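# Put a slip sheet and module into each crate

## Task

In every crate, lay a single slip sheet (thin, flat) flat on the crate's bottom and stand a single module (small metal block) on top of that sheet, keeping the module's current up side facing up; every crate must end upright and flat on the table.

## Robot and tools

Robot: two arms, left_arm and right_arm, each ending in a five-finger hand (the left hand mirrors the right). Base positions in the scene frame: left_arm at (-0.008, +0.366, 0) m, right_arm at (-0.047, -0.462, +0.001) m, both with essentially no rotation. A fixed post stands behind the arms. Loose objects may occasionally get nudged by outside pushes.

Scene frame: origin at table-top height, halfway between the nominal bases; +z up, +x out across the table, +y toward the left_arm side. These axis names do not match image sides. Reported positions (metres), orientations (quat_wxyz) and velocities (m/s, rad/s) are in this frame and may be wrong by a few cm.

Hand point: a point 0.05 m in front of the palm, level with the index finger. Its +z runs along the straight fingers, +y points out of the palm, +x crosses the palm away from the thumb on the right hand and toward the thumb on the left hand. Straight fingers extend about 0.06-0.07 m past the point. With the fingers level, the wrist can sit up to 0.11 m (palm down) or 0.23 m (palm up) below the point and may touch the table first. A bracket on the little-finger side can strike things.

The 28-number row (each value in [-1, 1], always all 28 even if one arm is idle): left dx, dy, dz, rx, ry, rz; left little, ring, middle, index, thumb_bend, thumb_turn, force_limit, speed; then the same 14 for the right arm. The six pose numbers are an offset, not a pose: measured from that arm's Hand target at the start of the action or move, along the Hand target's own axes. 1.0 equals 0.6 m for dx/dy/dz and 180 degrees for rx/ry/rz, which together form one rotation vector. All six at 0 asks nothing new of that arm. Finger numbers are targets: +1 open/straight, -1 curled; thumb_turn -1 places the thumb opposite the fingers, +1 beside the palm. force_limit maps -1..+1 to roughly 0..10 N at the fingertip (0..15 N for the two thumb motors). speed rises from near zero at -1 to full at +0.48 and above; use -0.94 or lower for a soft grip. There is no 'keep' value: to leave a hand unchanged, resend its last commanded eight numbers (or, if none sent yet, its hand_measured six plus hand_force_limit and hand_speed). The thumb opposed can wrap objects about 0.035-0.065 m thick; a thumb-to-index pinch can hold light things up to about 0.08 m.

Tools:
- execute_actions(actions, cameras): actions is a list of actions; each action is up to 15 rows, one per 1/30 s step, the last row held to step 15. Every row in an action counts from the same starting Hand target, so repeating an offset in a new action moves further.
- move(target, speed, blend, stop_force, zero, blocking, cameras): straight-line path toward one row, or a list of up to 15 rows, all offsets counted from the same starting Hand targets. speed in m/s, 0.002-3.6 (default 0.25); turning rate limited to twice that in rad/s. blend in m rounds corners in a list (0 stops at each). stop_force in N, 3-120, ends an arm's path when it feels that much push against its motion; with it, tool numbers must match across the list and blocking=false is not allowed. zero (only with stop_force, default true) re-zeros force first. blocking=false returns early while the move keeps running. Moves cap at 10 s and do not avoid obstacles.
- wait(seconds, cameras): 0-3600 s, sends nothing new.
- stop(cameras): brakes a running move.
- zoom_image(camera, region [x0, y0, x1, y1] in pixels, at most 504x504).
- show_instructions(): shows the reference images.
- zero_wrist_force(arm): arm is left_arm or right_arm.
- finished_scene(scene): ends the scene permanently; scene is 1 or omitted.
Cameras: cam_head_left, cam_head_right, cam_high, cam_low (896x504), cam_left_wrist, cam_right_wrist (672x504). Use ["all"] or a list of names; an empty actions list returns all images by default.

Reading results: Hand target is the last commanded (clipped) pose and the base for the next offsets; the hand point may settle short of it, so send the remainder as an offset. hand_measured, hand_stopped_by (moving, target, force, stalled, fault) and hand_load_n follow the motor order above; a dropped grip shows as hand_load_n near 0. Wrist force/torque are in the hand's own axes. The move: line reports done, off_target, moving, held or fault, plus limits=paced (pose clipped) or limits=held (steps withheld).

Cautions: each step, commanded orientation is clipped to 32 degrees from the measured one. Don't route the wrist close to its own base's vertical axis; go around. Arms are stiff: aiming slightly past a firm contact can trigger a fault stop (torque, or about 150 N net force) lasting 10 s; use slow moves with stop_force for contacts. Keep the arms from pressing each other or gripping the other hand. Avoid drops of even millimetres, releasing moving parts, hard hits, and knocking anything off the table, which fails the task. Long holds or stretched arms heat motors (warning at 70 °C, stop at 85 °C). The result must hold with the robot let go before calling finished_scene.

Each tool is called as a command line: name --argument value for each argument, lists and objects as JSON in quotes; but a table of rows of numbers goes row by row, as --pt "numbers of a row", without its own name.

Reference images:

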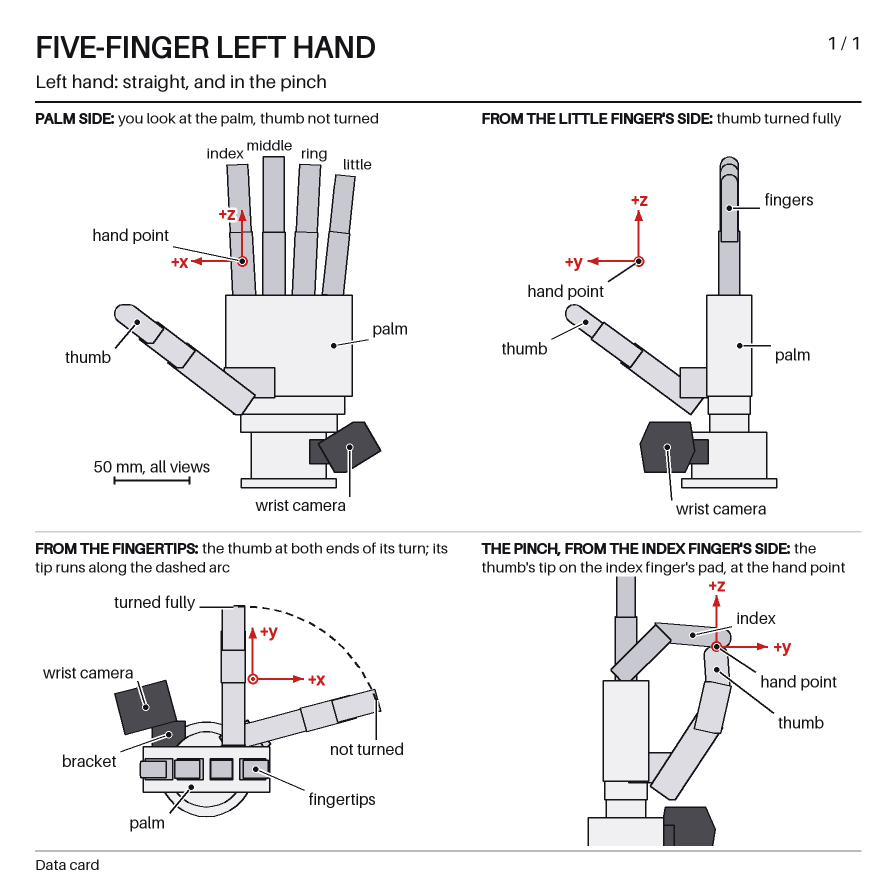

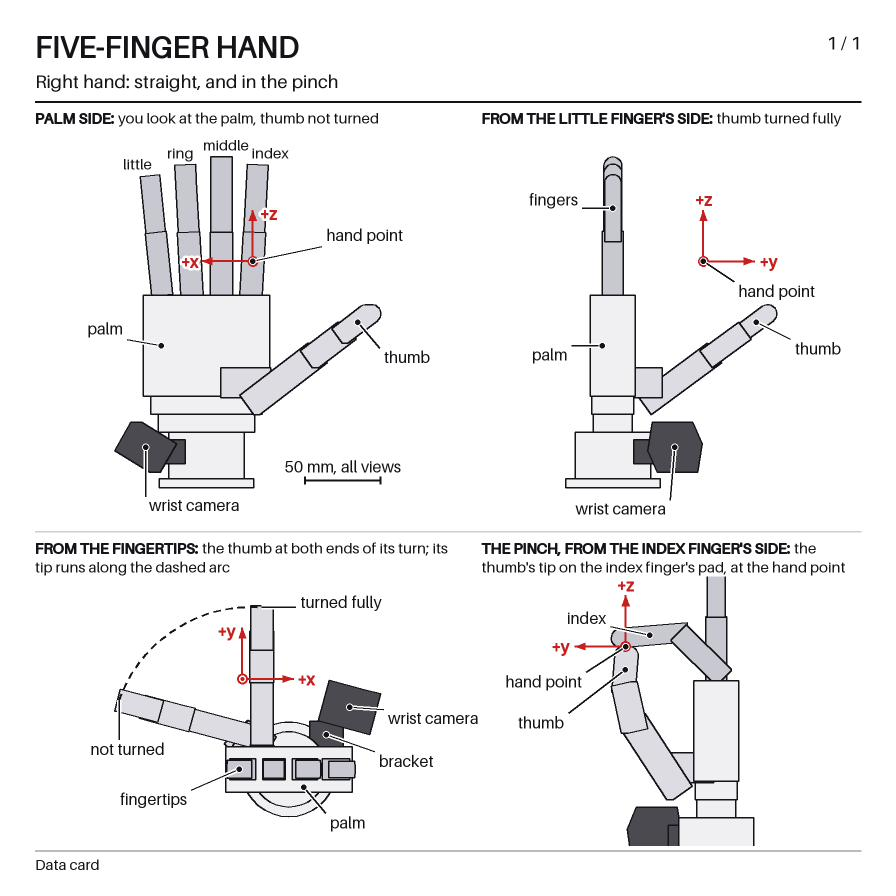

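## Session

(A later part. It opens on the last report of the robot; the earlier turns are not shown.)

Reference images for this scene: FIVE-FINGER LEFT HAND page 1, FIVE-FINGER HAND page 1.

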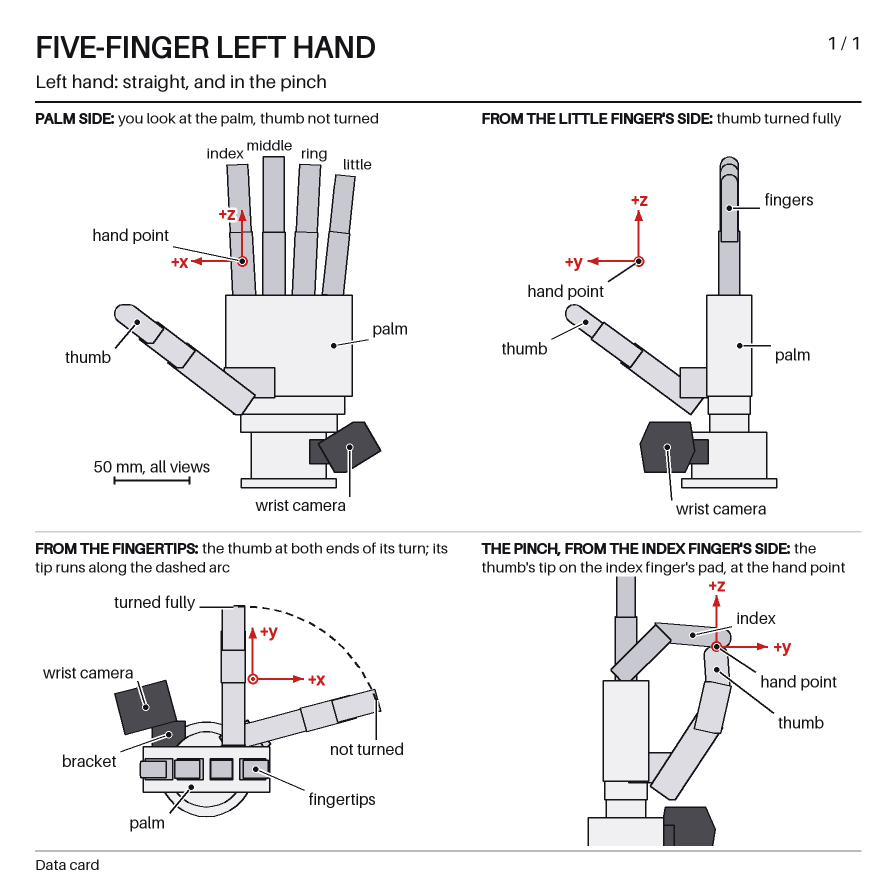

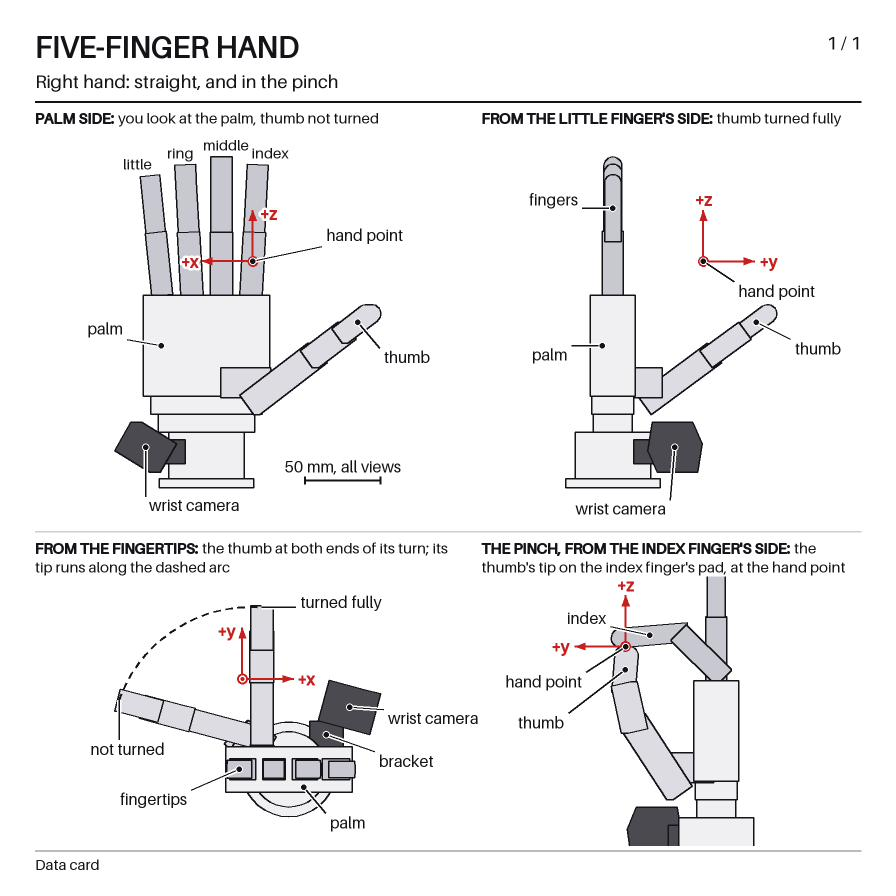

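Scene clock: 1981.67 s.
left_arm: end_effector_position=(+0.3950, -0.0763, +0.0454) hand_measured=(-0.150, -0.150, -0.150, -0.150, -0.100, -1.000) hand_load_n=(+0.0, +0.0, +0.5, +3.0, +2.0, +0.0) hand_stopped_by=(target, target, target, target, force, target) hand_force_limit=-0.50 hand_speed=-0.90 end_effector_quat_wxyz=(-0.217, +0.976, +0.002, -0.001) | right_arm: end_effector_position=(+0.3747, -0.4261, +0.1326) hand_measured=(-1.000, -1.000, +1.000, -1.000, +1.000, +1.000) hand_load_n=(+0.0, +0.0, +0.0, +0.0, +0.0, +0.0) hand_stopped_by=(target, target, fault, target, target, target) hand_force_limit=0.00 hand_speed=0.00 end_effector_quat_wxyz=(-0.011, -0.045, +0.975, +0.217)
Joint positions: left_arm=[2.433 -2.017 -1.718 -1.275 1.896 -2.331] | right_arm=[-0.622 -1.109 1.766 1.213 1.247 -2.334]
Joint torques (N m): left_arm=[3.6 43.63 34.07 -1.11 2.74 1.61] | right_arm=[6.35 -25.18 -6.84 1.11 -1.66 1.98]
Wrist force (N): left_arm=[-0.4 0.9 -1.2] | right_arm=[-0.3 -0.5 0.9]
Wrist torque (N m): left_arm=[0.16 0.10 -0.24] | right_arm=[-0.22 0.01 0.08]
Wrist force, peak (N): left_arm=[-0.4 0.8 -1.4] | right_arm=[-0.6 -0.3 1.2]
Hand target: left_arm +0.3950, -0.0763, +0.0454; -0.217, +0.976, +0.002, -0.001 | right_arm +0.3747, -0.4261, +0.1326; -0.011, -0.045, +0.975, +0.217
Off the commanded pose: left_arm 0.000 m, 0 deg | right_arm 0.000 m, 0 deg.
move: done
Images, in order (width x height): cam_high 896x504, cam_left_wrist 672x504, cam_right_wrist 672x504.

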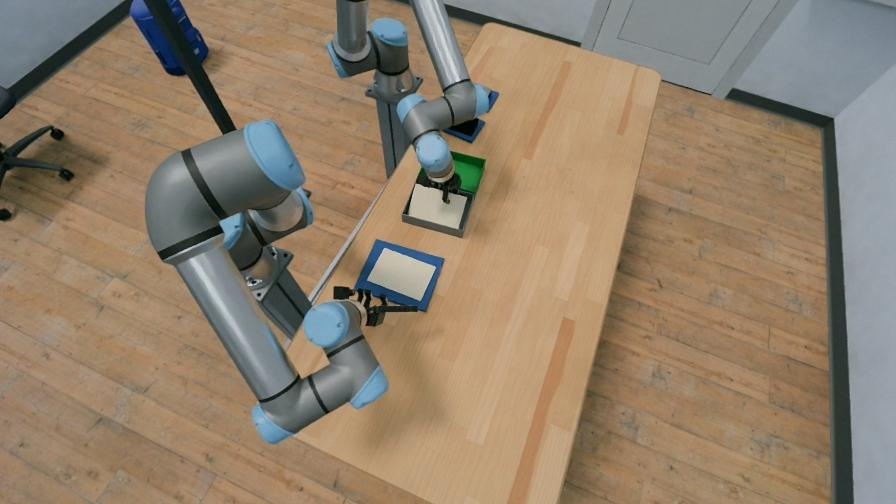

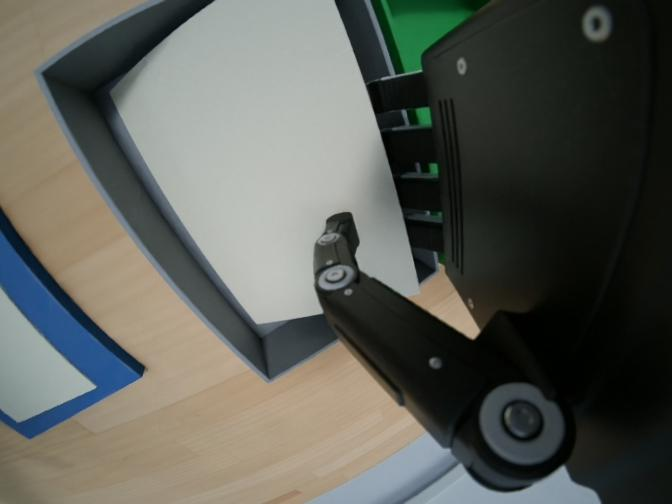

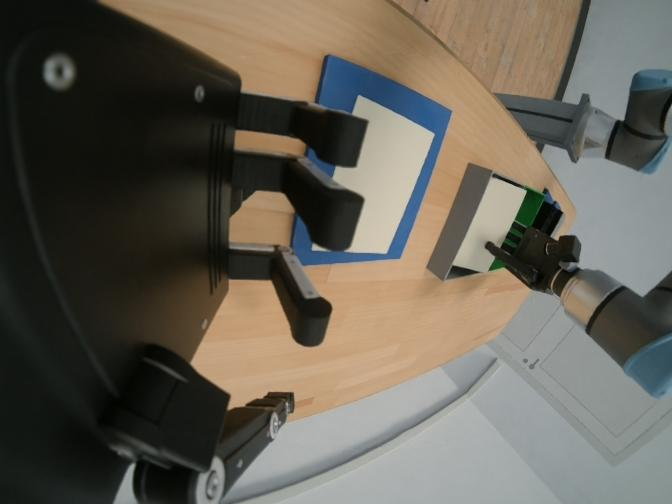

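move --target '[0,0,0,0,0,0,-0.15,-0.15,-0.15,-0.15,1,-1,-0.5,-0.6, 0,0,0,0,0,0,-1,-1,1,-1,1,1,0,0]' --cameras '["cam_high"]'

zoom_image --camera "cam_high" --region '[395, 160, 485, 245]'

Scene clock: 2075.73 s.
left_arm: end_effector_position=(+0.3950, -0.0763, +0.0454) hand_measured=(-0.150, -0.150, -0.150, -0.150, +1.000, -1.000) hand_load_n=(+0.0, +0.0, +0.0, +0.0, +0.0, +0.0) hand_stopped_by=(target, target, target, target, target, target) hand_force_limit=-0.50 hand_speed=-0.60 end_effector_quat_wxyz=(-0.217, +0.976, +0.002, -0.001) | right_arm: end_effector_position=(+0.3747, -0.4261, +0.1326) hand_measured=(-1.000, -1.000, +1.000, -1.000, +1.000, +1.000) hand_load_n=(+0.0, +0.0, +0.0, +0.0, +0.0, +0.0) hand_stopped_by=(target, target, fault, target, target, target) hand_force_limit=0.00 hand_speed=0.00 end_effector_quat_wxyz=(-0.011, -0.045, +0.975, +0.217)
Joint positions: left_arm=[2.433 -2.017 -1.718 -1.275 1.896 -2.331] | right_arm=[-0.622 -1.109 1.766 1.213 1.247 -2.334]
Joint torques (N m): left_arm=[-5.4 44.76 31.7 -0.07 2.22 -0.79] | right_arm=[5.57 -25.08 -7.79 1.17 -1.57 2.11]
Wrist force (N): left_arm=[0.0 0.6 -0.1] | right_arm=[-0.4 -0.2 1.0]
Wrist torque (N m): left_arm=[0.14 0.13 -0.22] | right_arm=[-0.19 0.02 0.08]
Wrist force, peak (N): left_arm=[-0.3 0.7 -1.4] | right_arm=[-0.6 -0.4 1.3]
Hand target: left_arm +0.3950, -0.0763, +0.0454; -0.217, +0.976, +0.002, -0.001 | right_arm +0.3747, -0.4261, +0.1326; -0.011, -0.045, +0.975, +0.217
Off the commanded pose: left_arm 0.000 m, 0 deg | right_arm 0.000 m, 0 deg.
move: done

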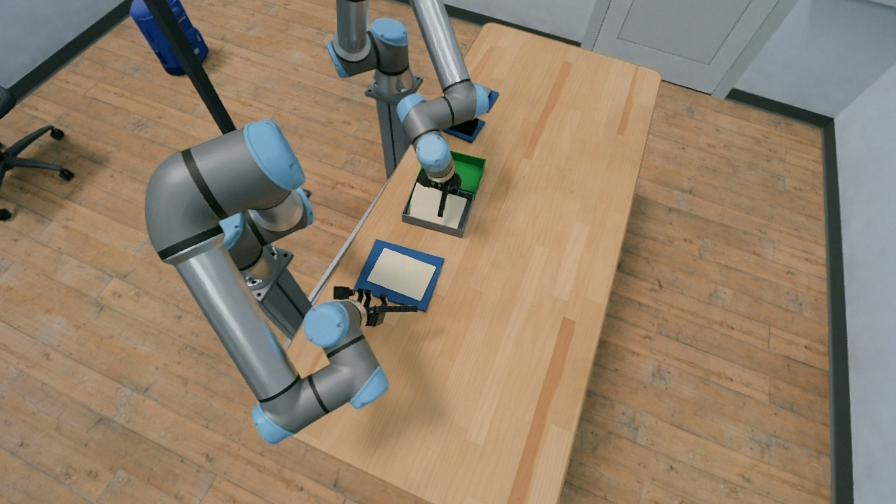

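Scaled by 5.600 from the camera's image (finer frame: 1280x720).

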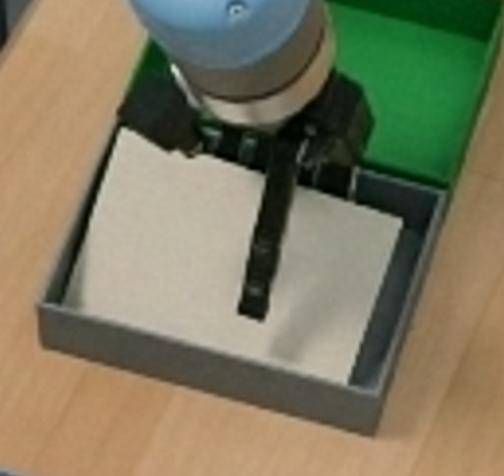

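move --target '[0,-0.0105,-0.0117,-0.0167,-0.0039,-0.0083,0,0,0,0,1,-1,-0.5,-0.93, 0,0,0,0,0,0,-1,-1,1,-1,1,1,0,0]' --speed 0.015

move --target '[0.0007,-0.0003,-0.022,-0.0278,-0.0034,-0.0085,0.25,0.25,0.25,0.25,1,-1,-0.5,-0.91, 0,0,0,0,0,0,-1,-1,1,-1,1,1,0,0]' --speed 0.015 --cameras '["cam_high","cam_left_wrist","cam_right_wrist"]'

zoom_image --camera "cam_high" --region '[395, 160, 485, 245]'

Scene clock: 2087.73 s.
left_arm: end_effector_position=(+0.3950, -0.0735, +0.0544) hand_measured=(+0.000, +0.000, +0.000, +0.000, +1.000, -1.000) hand_load_n=(+0.0, +0.0, +0.0, +0.5, +0.0, +0.0) hand_stopped_by=(target, target, target, target, target, target) hand_force_limit=-0.50 hand_speed=-0.93 end_effector_quat_wxyz=(-0.191, +0.981, +0.016, -0.004) | right_arm: end_effector_position=(+0.3747, -0.4261, +0.1326) hand_measured=(-1.000, -1.000, +1.000, -1.000, +1.000, +1.000) hand_load_n=(+0.0, +0.0, +0.0, +0.0, -0.5, +0.0) hand_stopped_by=(target, target, fault, target, target, target) hand_force_limit=0.00 hand_speed=0.00 end_effector_quat_wxyz=(-0.011, -0.045, +0.975, +0.217)
Joint positions: left_arm=[2.454 -1.981 -1.748 -1.245 1.855 -2.328] | right_arm=[-0.622 -1.109 1.766 1.213 1.247 -2.334]
Joint torques (N m): left_arm=[-1.21 31.93 19.24 2.78 0.73 2.06] | right_arm=[3.72 -26.15 -7.63 1.12 -1.61 1.91]
Wrist force (N): left_arm=[0.0 0.4 -0.3] | right_arm=[-0.5 -0.5 0.9]
Wrist torque (N m): left_arm=[0.10 0.13 -0.21] | right_arm=[-0.22 0.05 0.06]
Wrist force, peak (N): left_arm=[0.0 0.7 -0.2] | right_arm=[-0.5 -0.6 1.2]
Hand target: left_arm +0.3950, -0.0735, +0.0544; -0.191, +0.981, +0.016, -0.004 | right_arm +0.3747, -0.4261, +0.1326; -0.011, -0.045, +0.975, +0.217
Off the commanded pose: left_arm 0.000 m, 0 deg | right_arm 0.000 m, 0 deg.
move: done

Scene clock: 2091.03 s.
left_arm: end_effector_position=(+0.3956, -0.0783, +0.0667) hand_measured=(+0.250, +0.250, +0.250, +0.250, +1.000, -1.000) hand_load_n=(+0.0, +0.0, +0.0, +0.0, +0.0, +0.0) hand_stopped_by=(target, target, target, target, target, target) hand_force_limit=-0.50 hand_speed=-0.91 end_effector_quat_wxyz=(-0.148, +0.989, +0.030, -0.006) | right_arm: end_effector_position=(+0.3747, -0.4261, +0.1326) hand_measured=(-1.000, -1.000, +1.000, -1.000, +1.000, +1.000) hand_load_n=(+0.0, +0.0, +0.0, +0.0, +0.0, +0.0) hand_stopped_by=(target, target, fault, target, target, target) hand_force_limit=0.00 hand_speed=0.00 end_effector_quat_wxyz=(-0.011, -0.045, +0.975, +0.217)
Joint positions: left_arm=[2.477 -1.941 -1.781 -1.193 1.789 -2.318] | right_arm=[-0.622 -1.109 1.766 1.213 1.247 -2.334]
Joint torques (N m): left_arm=[1.18 32.26 16.58 2.59 0.85 1.94] | right_arm=[4.54 -26.59 -6.79 1.14 -1.29 1.93]
Wrist force (N): left_arm=[-0.1 0.0 -0.3] | right_arm=[-0.3 -0.5 1.0]
Wrist torque (N m): left_arm=[0.06 0.11 -0.20] | right_arm=[-0.22 0.01 0.08]
Wrist force, peak (N): left_arm=[0.1 0.5 -0.2] | right_arm=[-0.6 -0.7 1.1]
Hand target: left_arm +0.3956, -0.0783, +0.0667; -0.148, +0.989, +0.030, -0.006 | right_arm +0.3747, -0.4261, +0.1326; -0.011, -0.045, +0.975, +0.217
Off the commanded pose: left_arm 0.000 m, 0 deg | right_arm 0.000 m, 0 deg.
move: done

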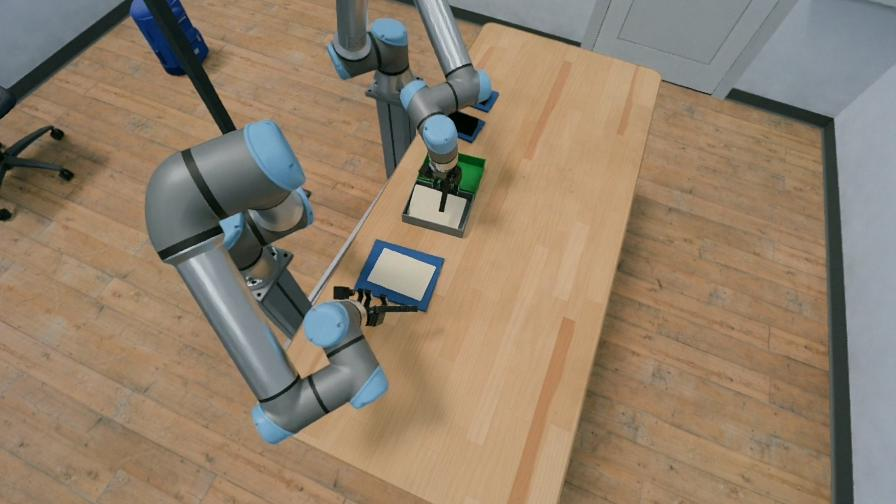

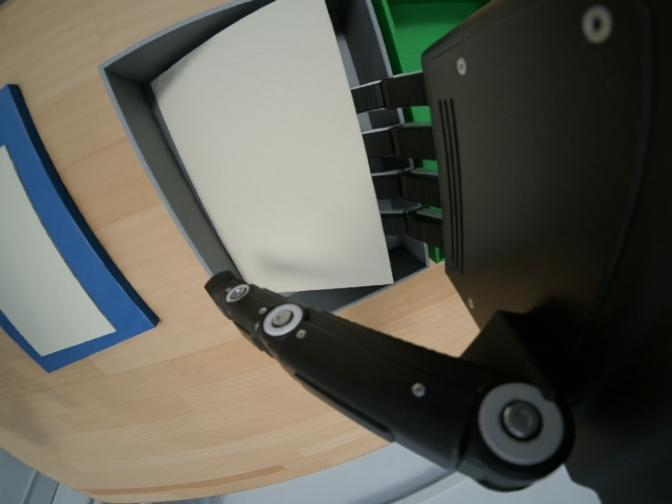

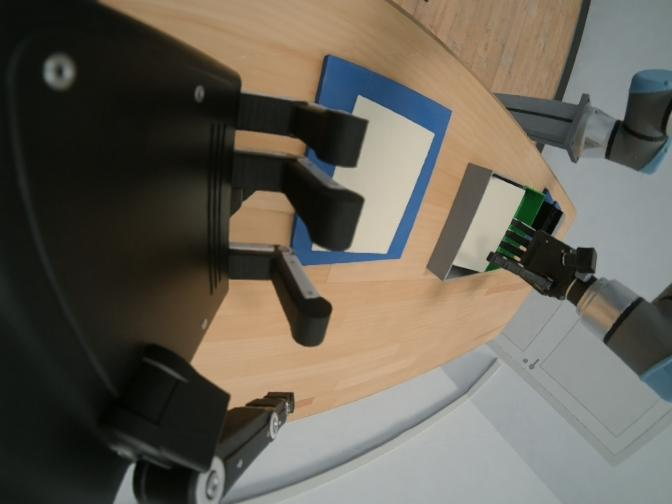

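Scaled by 5.600 from the camera's image (finer frame: 1280x720).

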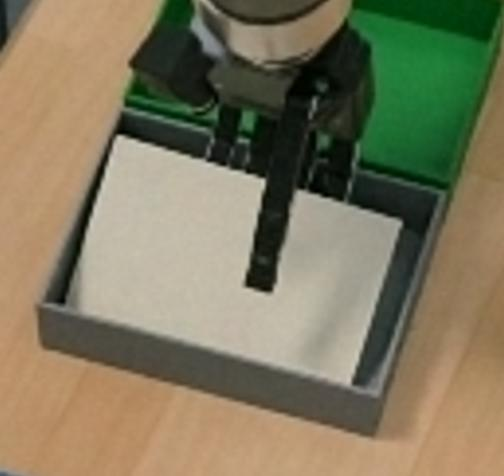

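move --target '[0.0005,0.0032,-0.0182,-0.0278,-0.0027,-0.0088,0.5,0.5,0.5,0.5,1,-1,-0.5,-0.91, 0,0,0,0,0,0,-1,-1,1,-1,1,1,0,0]' --speed 0.012 --cameras '["cam_high","cam_left_wrist"]'

zoom_image --camera "cam_high" --region '[395, 160, 485, 245]'

zoom_image --camera "cam_left_wrist" --region '[90, 0, 470, 330]'

Scene clock: 2102.67 s.
left_arm: end_effector_position=(+0.3962, -0.0833, +0.0766) hand_measured=(+0.500, +0.500, +0.500, +0.500, +1.000, -1.000) hand_load_n=(+0.0, +0.0, -0.5, +0.0, +0.0, +0.0) hand_stopped_by=(target, target, target, target, target, target) hand_force_limit=-0.50 hand_speed=-0.91 end_effector_quat_wxyz=(-0.104, +0.993, +0.045, -0.007) | right_arm: end_effector_position=(+0.3747, -0.4261, +0.1326) hand_measured=(-1.000, -1.000, +1.000, -1.000, +1.000, +1.000) hand_load_n=(+0.0, +0.0, +0.0, +0.0, +0.0, +0.0) hand_stopped_by=(target, target, fault, target, target, target) hand_force_limit=0.00 hand_speed=0.00 end_effector_quat_wxyz=(-0.011, -0.045, +0.975, +0.217)
Joint positions: left_arm=[2.499 -1.905 -1.818 -1.133 1.723 -2.313] | right_arm=[-0.622 -1.109 1.766 1.213 1.247 -2.334]
Joint torques (N m): left_arm=[1.87 31.83 16.46 2.65 0.16 2.04] | right_arm=[3.93 -27.31 -7.85 1.09 -1.39 2]
Wrist force (N): left_arm=[0.0 -0.6 -0.3] | right_arm=[-0.3 -0.6 1.0]
Wrist torque (N m): left_arm=[0.02 0.09 -0.20] | right_arm=[-0.23 0.01 0.08]
Wrist force, peak (N): left_arm=[-0.1 -0.8 -0.2] | right_arm=[-0.5 -0.6 1.3]
Hand target: left_arm +0.3962, -0.0833, +0.0766; -0.105, +0.993, +0.045, -0.007 | right_arm +0.3747, -0.4261, +0.1326; -0.011, -0.045, +0.975, +0.217
Off the commanded pose: left_arm 0.000 m, 0 deg | right_arm 0.000 m, 0 deg.
move: done

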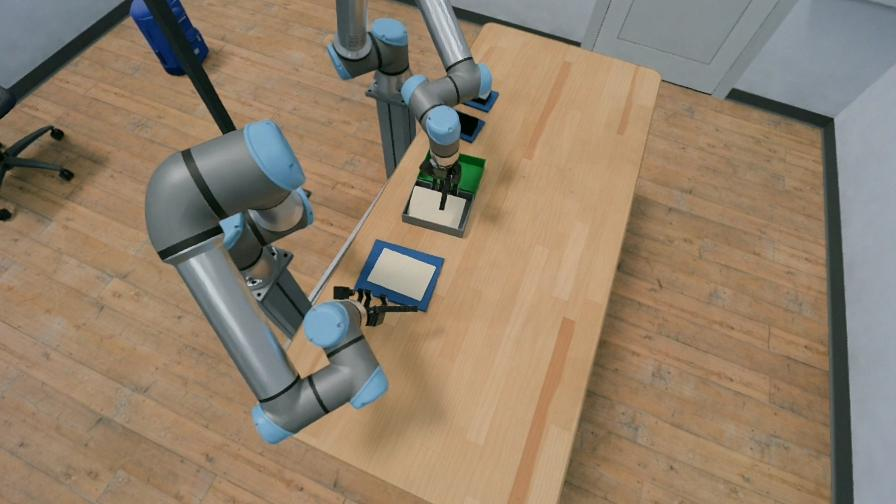

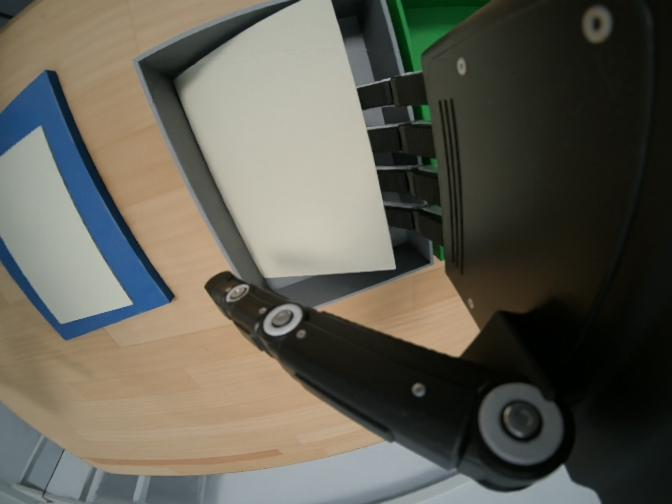

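Scaled by 5.600 from the camera's image (finer frame: 1280x720).

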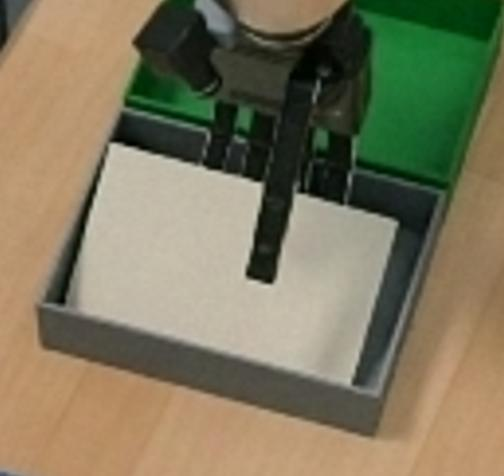

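Scaled by 1.326 from the camera's image (finer frame: 960x720).

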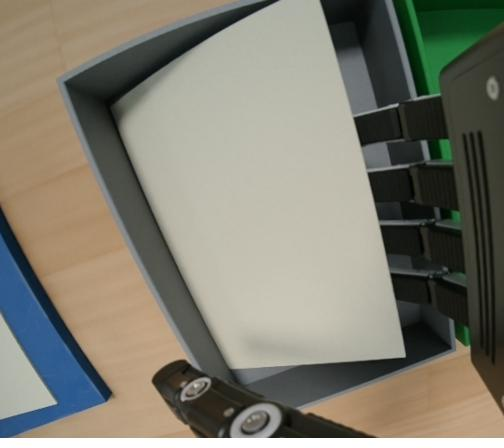

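execute_actions --actions '[]' --cameras '["all"]'

Scene clock: 2153.70 s.
left_arm: end_effector_position=(+0.3962, -0.0833, +0.0766) hand_measured=(+0.500, +0.500, +0.500, +0.500, +1.000, -1.000) hand_load_n=(+0.0, +0.0, +0.0, +0.5, +0.0, +0.0) hand_stopped_by=(target, target, target, target, target, target) hand_force_limit=-0.50 hand_speed=-0.91 end_effector_quat_wxyz=(-0.105, +0.993, +0.045, -0.007) | right_arm: end_effector_position=(+0.3747, -0.4261, +0.1326) hand_measured=(-1.000, -1.000, +1.000, -1.000, +1.000, +1.000) hand_load_n=(+0.0, +0.0, +0.0, +0.0, +0.0, +0.0) hand_stopped_by=(target, target, fault, target, target, target) hand_force_limit=0.00 hand_speed=0.00 end_effector_quat_wxyz=(-0.011, -0.045, +0.975, +0.217)
Joint positions: left_arm=[2.499 -1.905 -1.818 -1.134 1.723 -2.313] | right_arm=[-0.622 -1.109 1.766 1.213 1.247 -2.334]
Joint velocities: within noise
Joint torques (N m): left_arm=[-4.93 27.57 32.77 -0.15 2.79 0.12] | right_arm=[4.21 -28.1 -7.48 1.03 -1.44 1.98]
Wrist force (N): left_arm=[-0.1 -0.5 -0.2] | right_arm=[-0.5 -0.4 1.1]
Wrist torque (N m): left_arm=[0.01 0.10 -0.20] | right_arm=[-0.21 0.04 0.07]
Wrist force, peak (N): left_arm=[0.0 -0.8 -0.2] | right_arm=[-0.4 -0.5 1.2]
Hand target: left_arm +0.3962, -0.0833, +0.0766; -0.105, +0.993, +0.045, -0.007 | right_arm +0.3747, -0.4261, +0.1326; -0.011, -0.045, +0.975, +0.217
Off the commanded pose: left_arm 0.000 m, 0 deg | right_arm 0.000 m, 0 deg.

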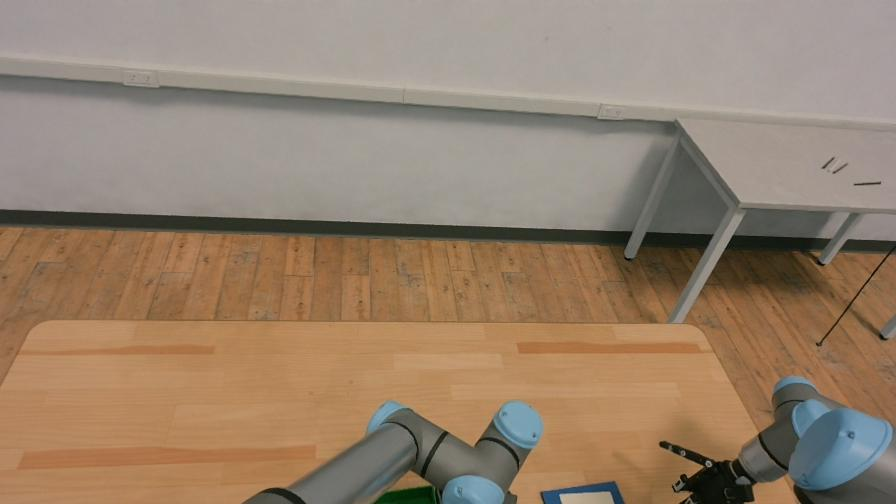

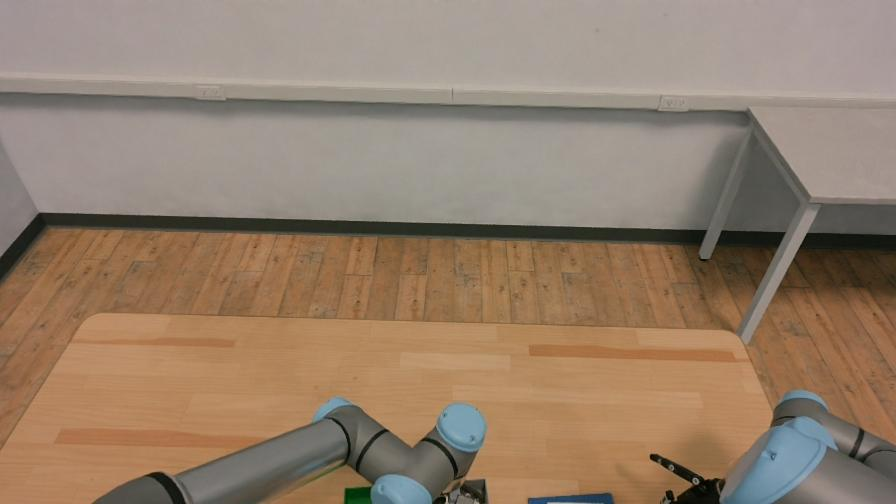

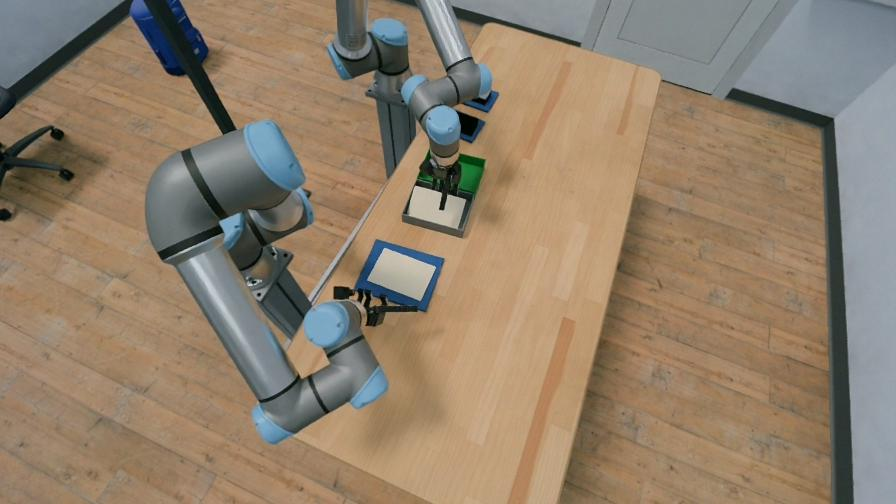

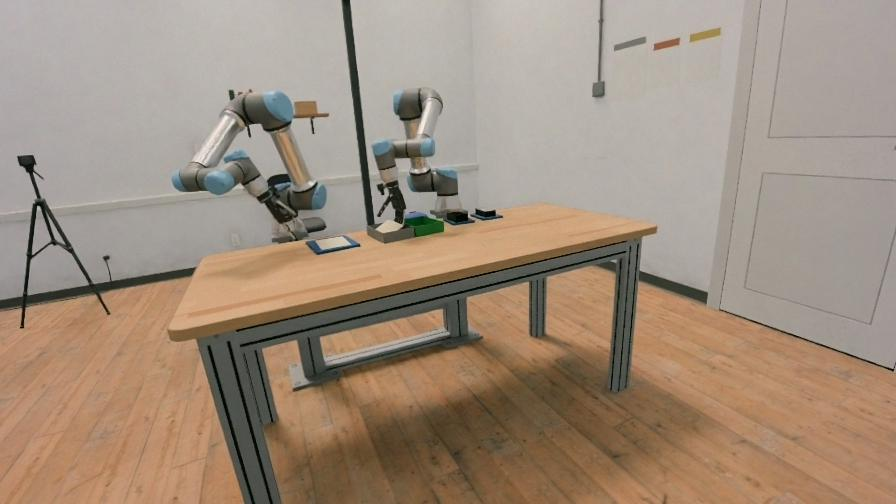

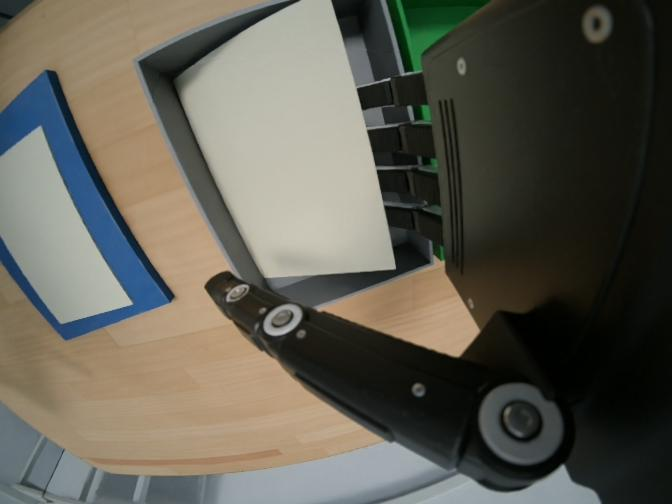

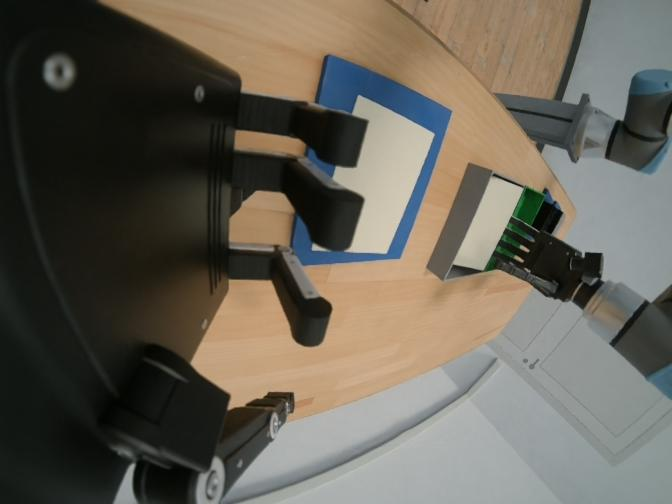

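move --target '[0.0007,0.018,-0.0167,-0.0278,-0.0019,-0.0089,0.8,0.8,0.8,0.8,1,-1,-0.5,-0.91,0,0,0,0,0,0,-1,-1,1,-1,1,1,0,0]' --speed 0.015 --cameras '["cam_left_wrist","cam_high"]'

zoom_image --camera "cam_high" --region '[395, 160, 485, 245]'

Scene clock: 2160.70 s.
left_arm: end_effector_position=(+0.3978, -0.0959, +0.0842) hand_measured=(+0.800, +0.800, +0.800, +0.800, +1.000, -1.000) hand_load_n=(+0.0, +0.5, +0.0, +0.0, +0.0, +0.0) hand_stopped_by=(target, target, target, target, target, target) hand_force_limit=-0.50 hand_speed=-0.91 end_effector_quat_wxyz=(-0.061, +0.996, +0.059, -0.007) | right_arm: end_effector_position=(+0.3747, -0.4261, +0.1326) hand_measured=(-1.000, -1.000, +1.000, -1.000, +1.000, +1.000) hand_load_n=(+0.5, +0.0, +0.0, +0.0, +0.0, +0.0) hand_stopped_by=(target, target, fault, target, target, target) hand_force_limit=0.00 hand_speed=0.00 end_effector_quat_wxyz=(-0.011, -0.045, +0.975, +0.217)
Joint positions: left_arm=[2.511 -1.888 -1.841 -1.071 1.656 -2.323] | right_arm=[-0.622 -1.109 1.766 1.213 1.247 -2.334]
Joint torques (N m): left_arm=[3.95 34.84 14.55 2.22 0.55 -0.97] | right_arm=[2.71 -28.42 -7.82 1.2 -1.26 1.96]
Wrist force (N): left_arm=[0.1 -1.4 0.0] | right_arm=[-0.3 -0.6 1.1]
Wrist torque (N m): left_arm=[-0.05 0.12 -0.02] | right_arm=[-0.24 0.00 0.08]
Wrist force, peak (N): left_arm=[0.0 -1.6 -0.2] | right_arm=[-0.5 -0.6 1.2]
Hand target: left_arm +0.3978, -0.0959, +0.0841; -0.061, +0.996, +0.059, -0.007 | right_arm +0.3747, -0.4261, +0.1326; -0.011, -0.045, +0.975, +0.217
Off the commanded pose: left_arm 0.000 m, 0 deg | right_arm 0.000 m, 0 deg.
move: done
Images, in order (width x height): cam_high 896x504, cam_left_wrist 672x504.

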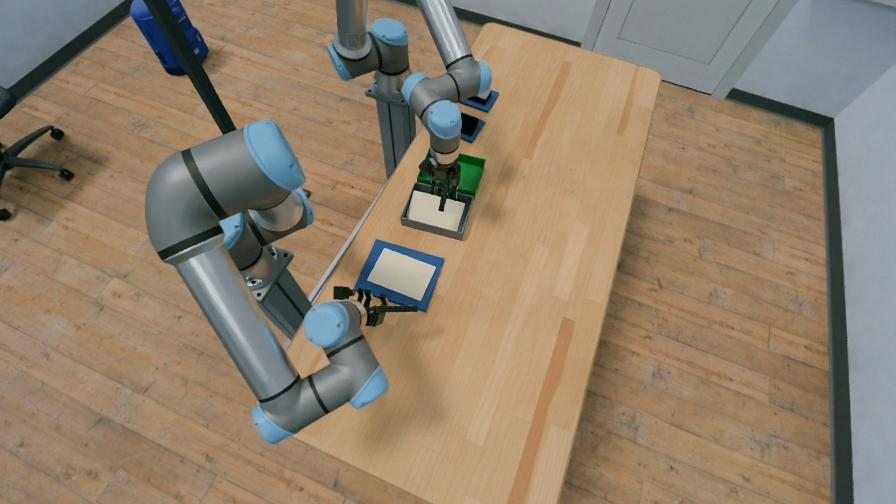

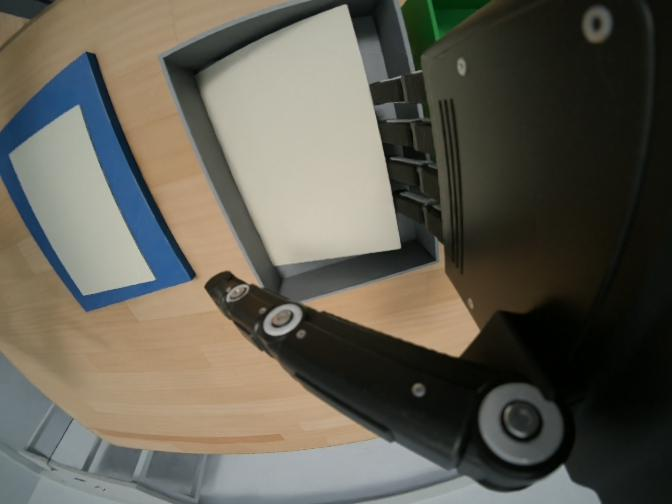

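Scaled by 5.600 from the camera's image (finer frame: 1280x720).

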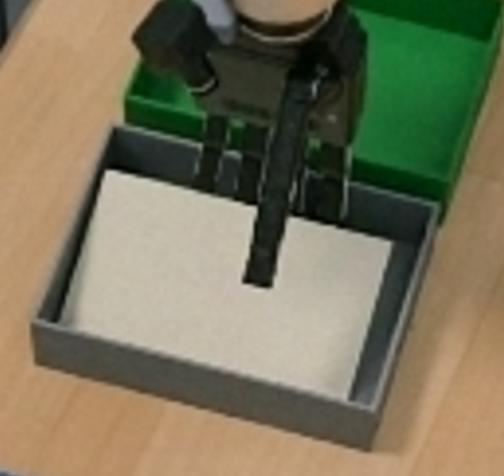

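move --target '[0,0.0058,-0.0007,-0.0389,0,0,1,1,1,1,1,-1,-0.5,-0.91,0,0,0,0,0,0,-1,-1,1,-1,1,1,0,0]' --speed 0.015 --cameras '["cam_left_wrist","cam_high"]'

zoom_image --camera "cam_left_wrist" --region '[150, 0, 480, 310]'

zoom_image --camera "cam_high" --region '[395, 160, 485, 245]'

Scene clock: 2203.40 s.
left_arm: end_effector_position=(+0.3982, -0.0993, +0.0841) hand_measured=(+1.000, +1.000, +1.000, +1.000, +1.000, -1.000) hand_load_n=(+0.0, +0.0, -0.5, +0.0, +0.0, +0.0) hand_stopped_by=(target, target, target, target, target, target) hand_force_limit=-0.50 hand_speed=-0.91 end_effector_quat_wxyz=(+0.000, +0.998, +0.060, -0.003) | right_arm: end_effector_position=(+0.3747, -0.4261, +0.1326) hand_measured=(-1.000, -1.000, +1.000, -1.000, +1.000, +1.000) hand_load_n=(+0.0, +0.0, +0.0, +0.0, +0.0, +0.0) hand_stopped_by=(target, target, fault, target, target, target) hand_force_limit=0.00 hand_speed=0.00 end_effector_quat_wxyz=(-0.011, -0.045, +0.975, +0.217)
Joint positions: left_arm=[2.549 -1.86 -1.924 -0.933 1.567 -2.282] | right_arm=[-0.622 -1.109 1.766 1.213 1.247 -2.334]
Joint torques (N m): left_arm=[-2.12 32.79 24.74 0.7 1.54 0.85] | right_arm=[2.54 -29.33 -7.02 1.14 -1.09 2.04]
Wrist force (N): left_arm=[-0.1 -0.7 0.0] | right_arm=[-0.5 -0.4 1.1]
Wrist torque (N m): left_arm=[-0.02 0.12 -0.17] | right_arm=[-0.22 0.03 0.07]
Wrist force, peak (N): left_arm=[0.0 -1.5 -0.1] | right_arm=[-0.6 -0.4 1.3]
Hand target: left_arm +0.3982, -0.0993, +0.0841; +0.000, +0.998, +0.060, -0.003 | right_arm +0.3747, -0.4261, +0.1326; -0.011, -0.045, +0.975, +0.217
Off the commanded pose: left_arm 0.000 m, 0 deg | right_arm 0.000 m, 0 deg.
move: done
Images, in order (width x height): cam_high 896x504, cam_left_wrist 672x504.

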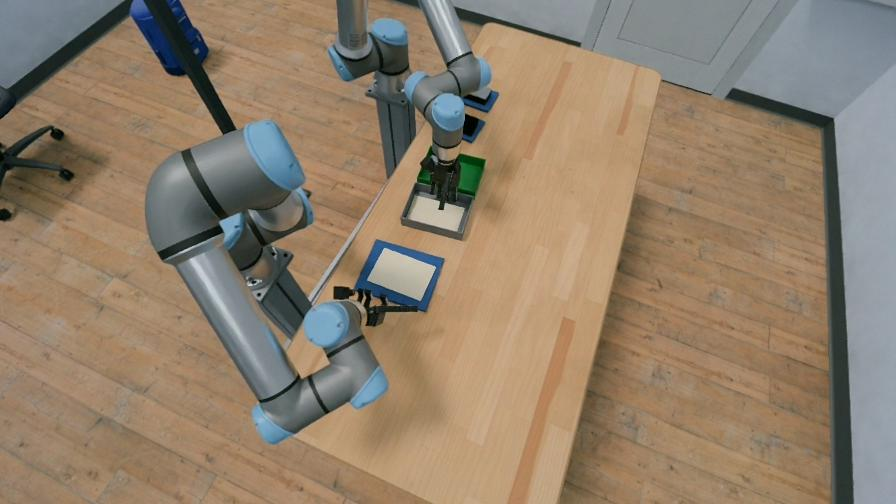

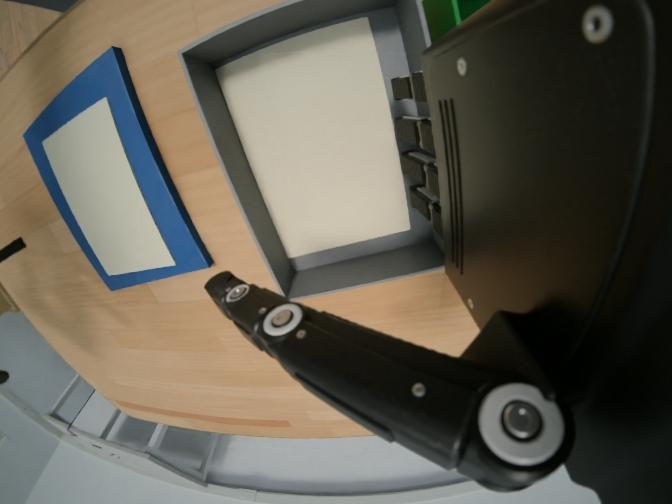

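Scaled by 1.527 from the camera's image (finer frame: 960x720).

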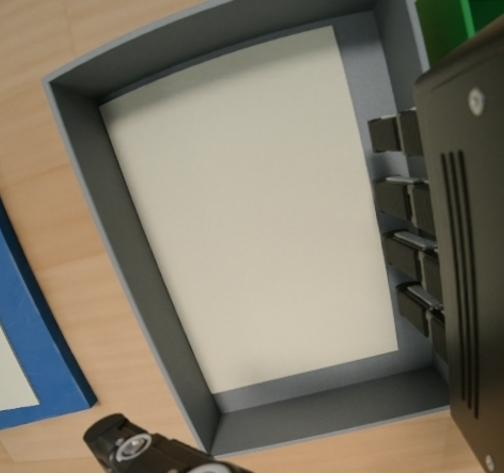

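Scaled by 5.600 from the camera's image (finer frame: 1280x720).

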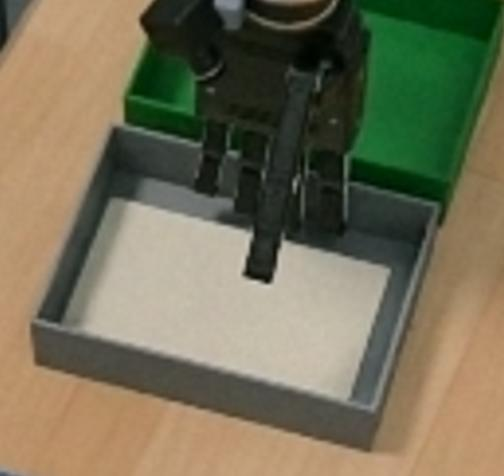

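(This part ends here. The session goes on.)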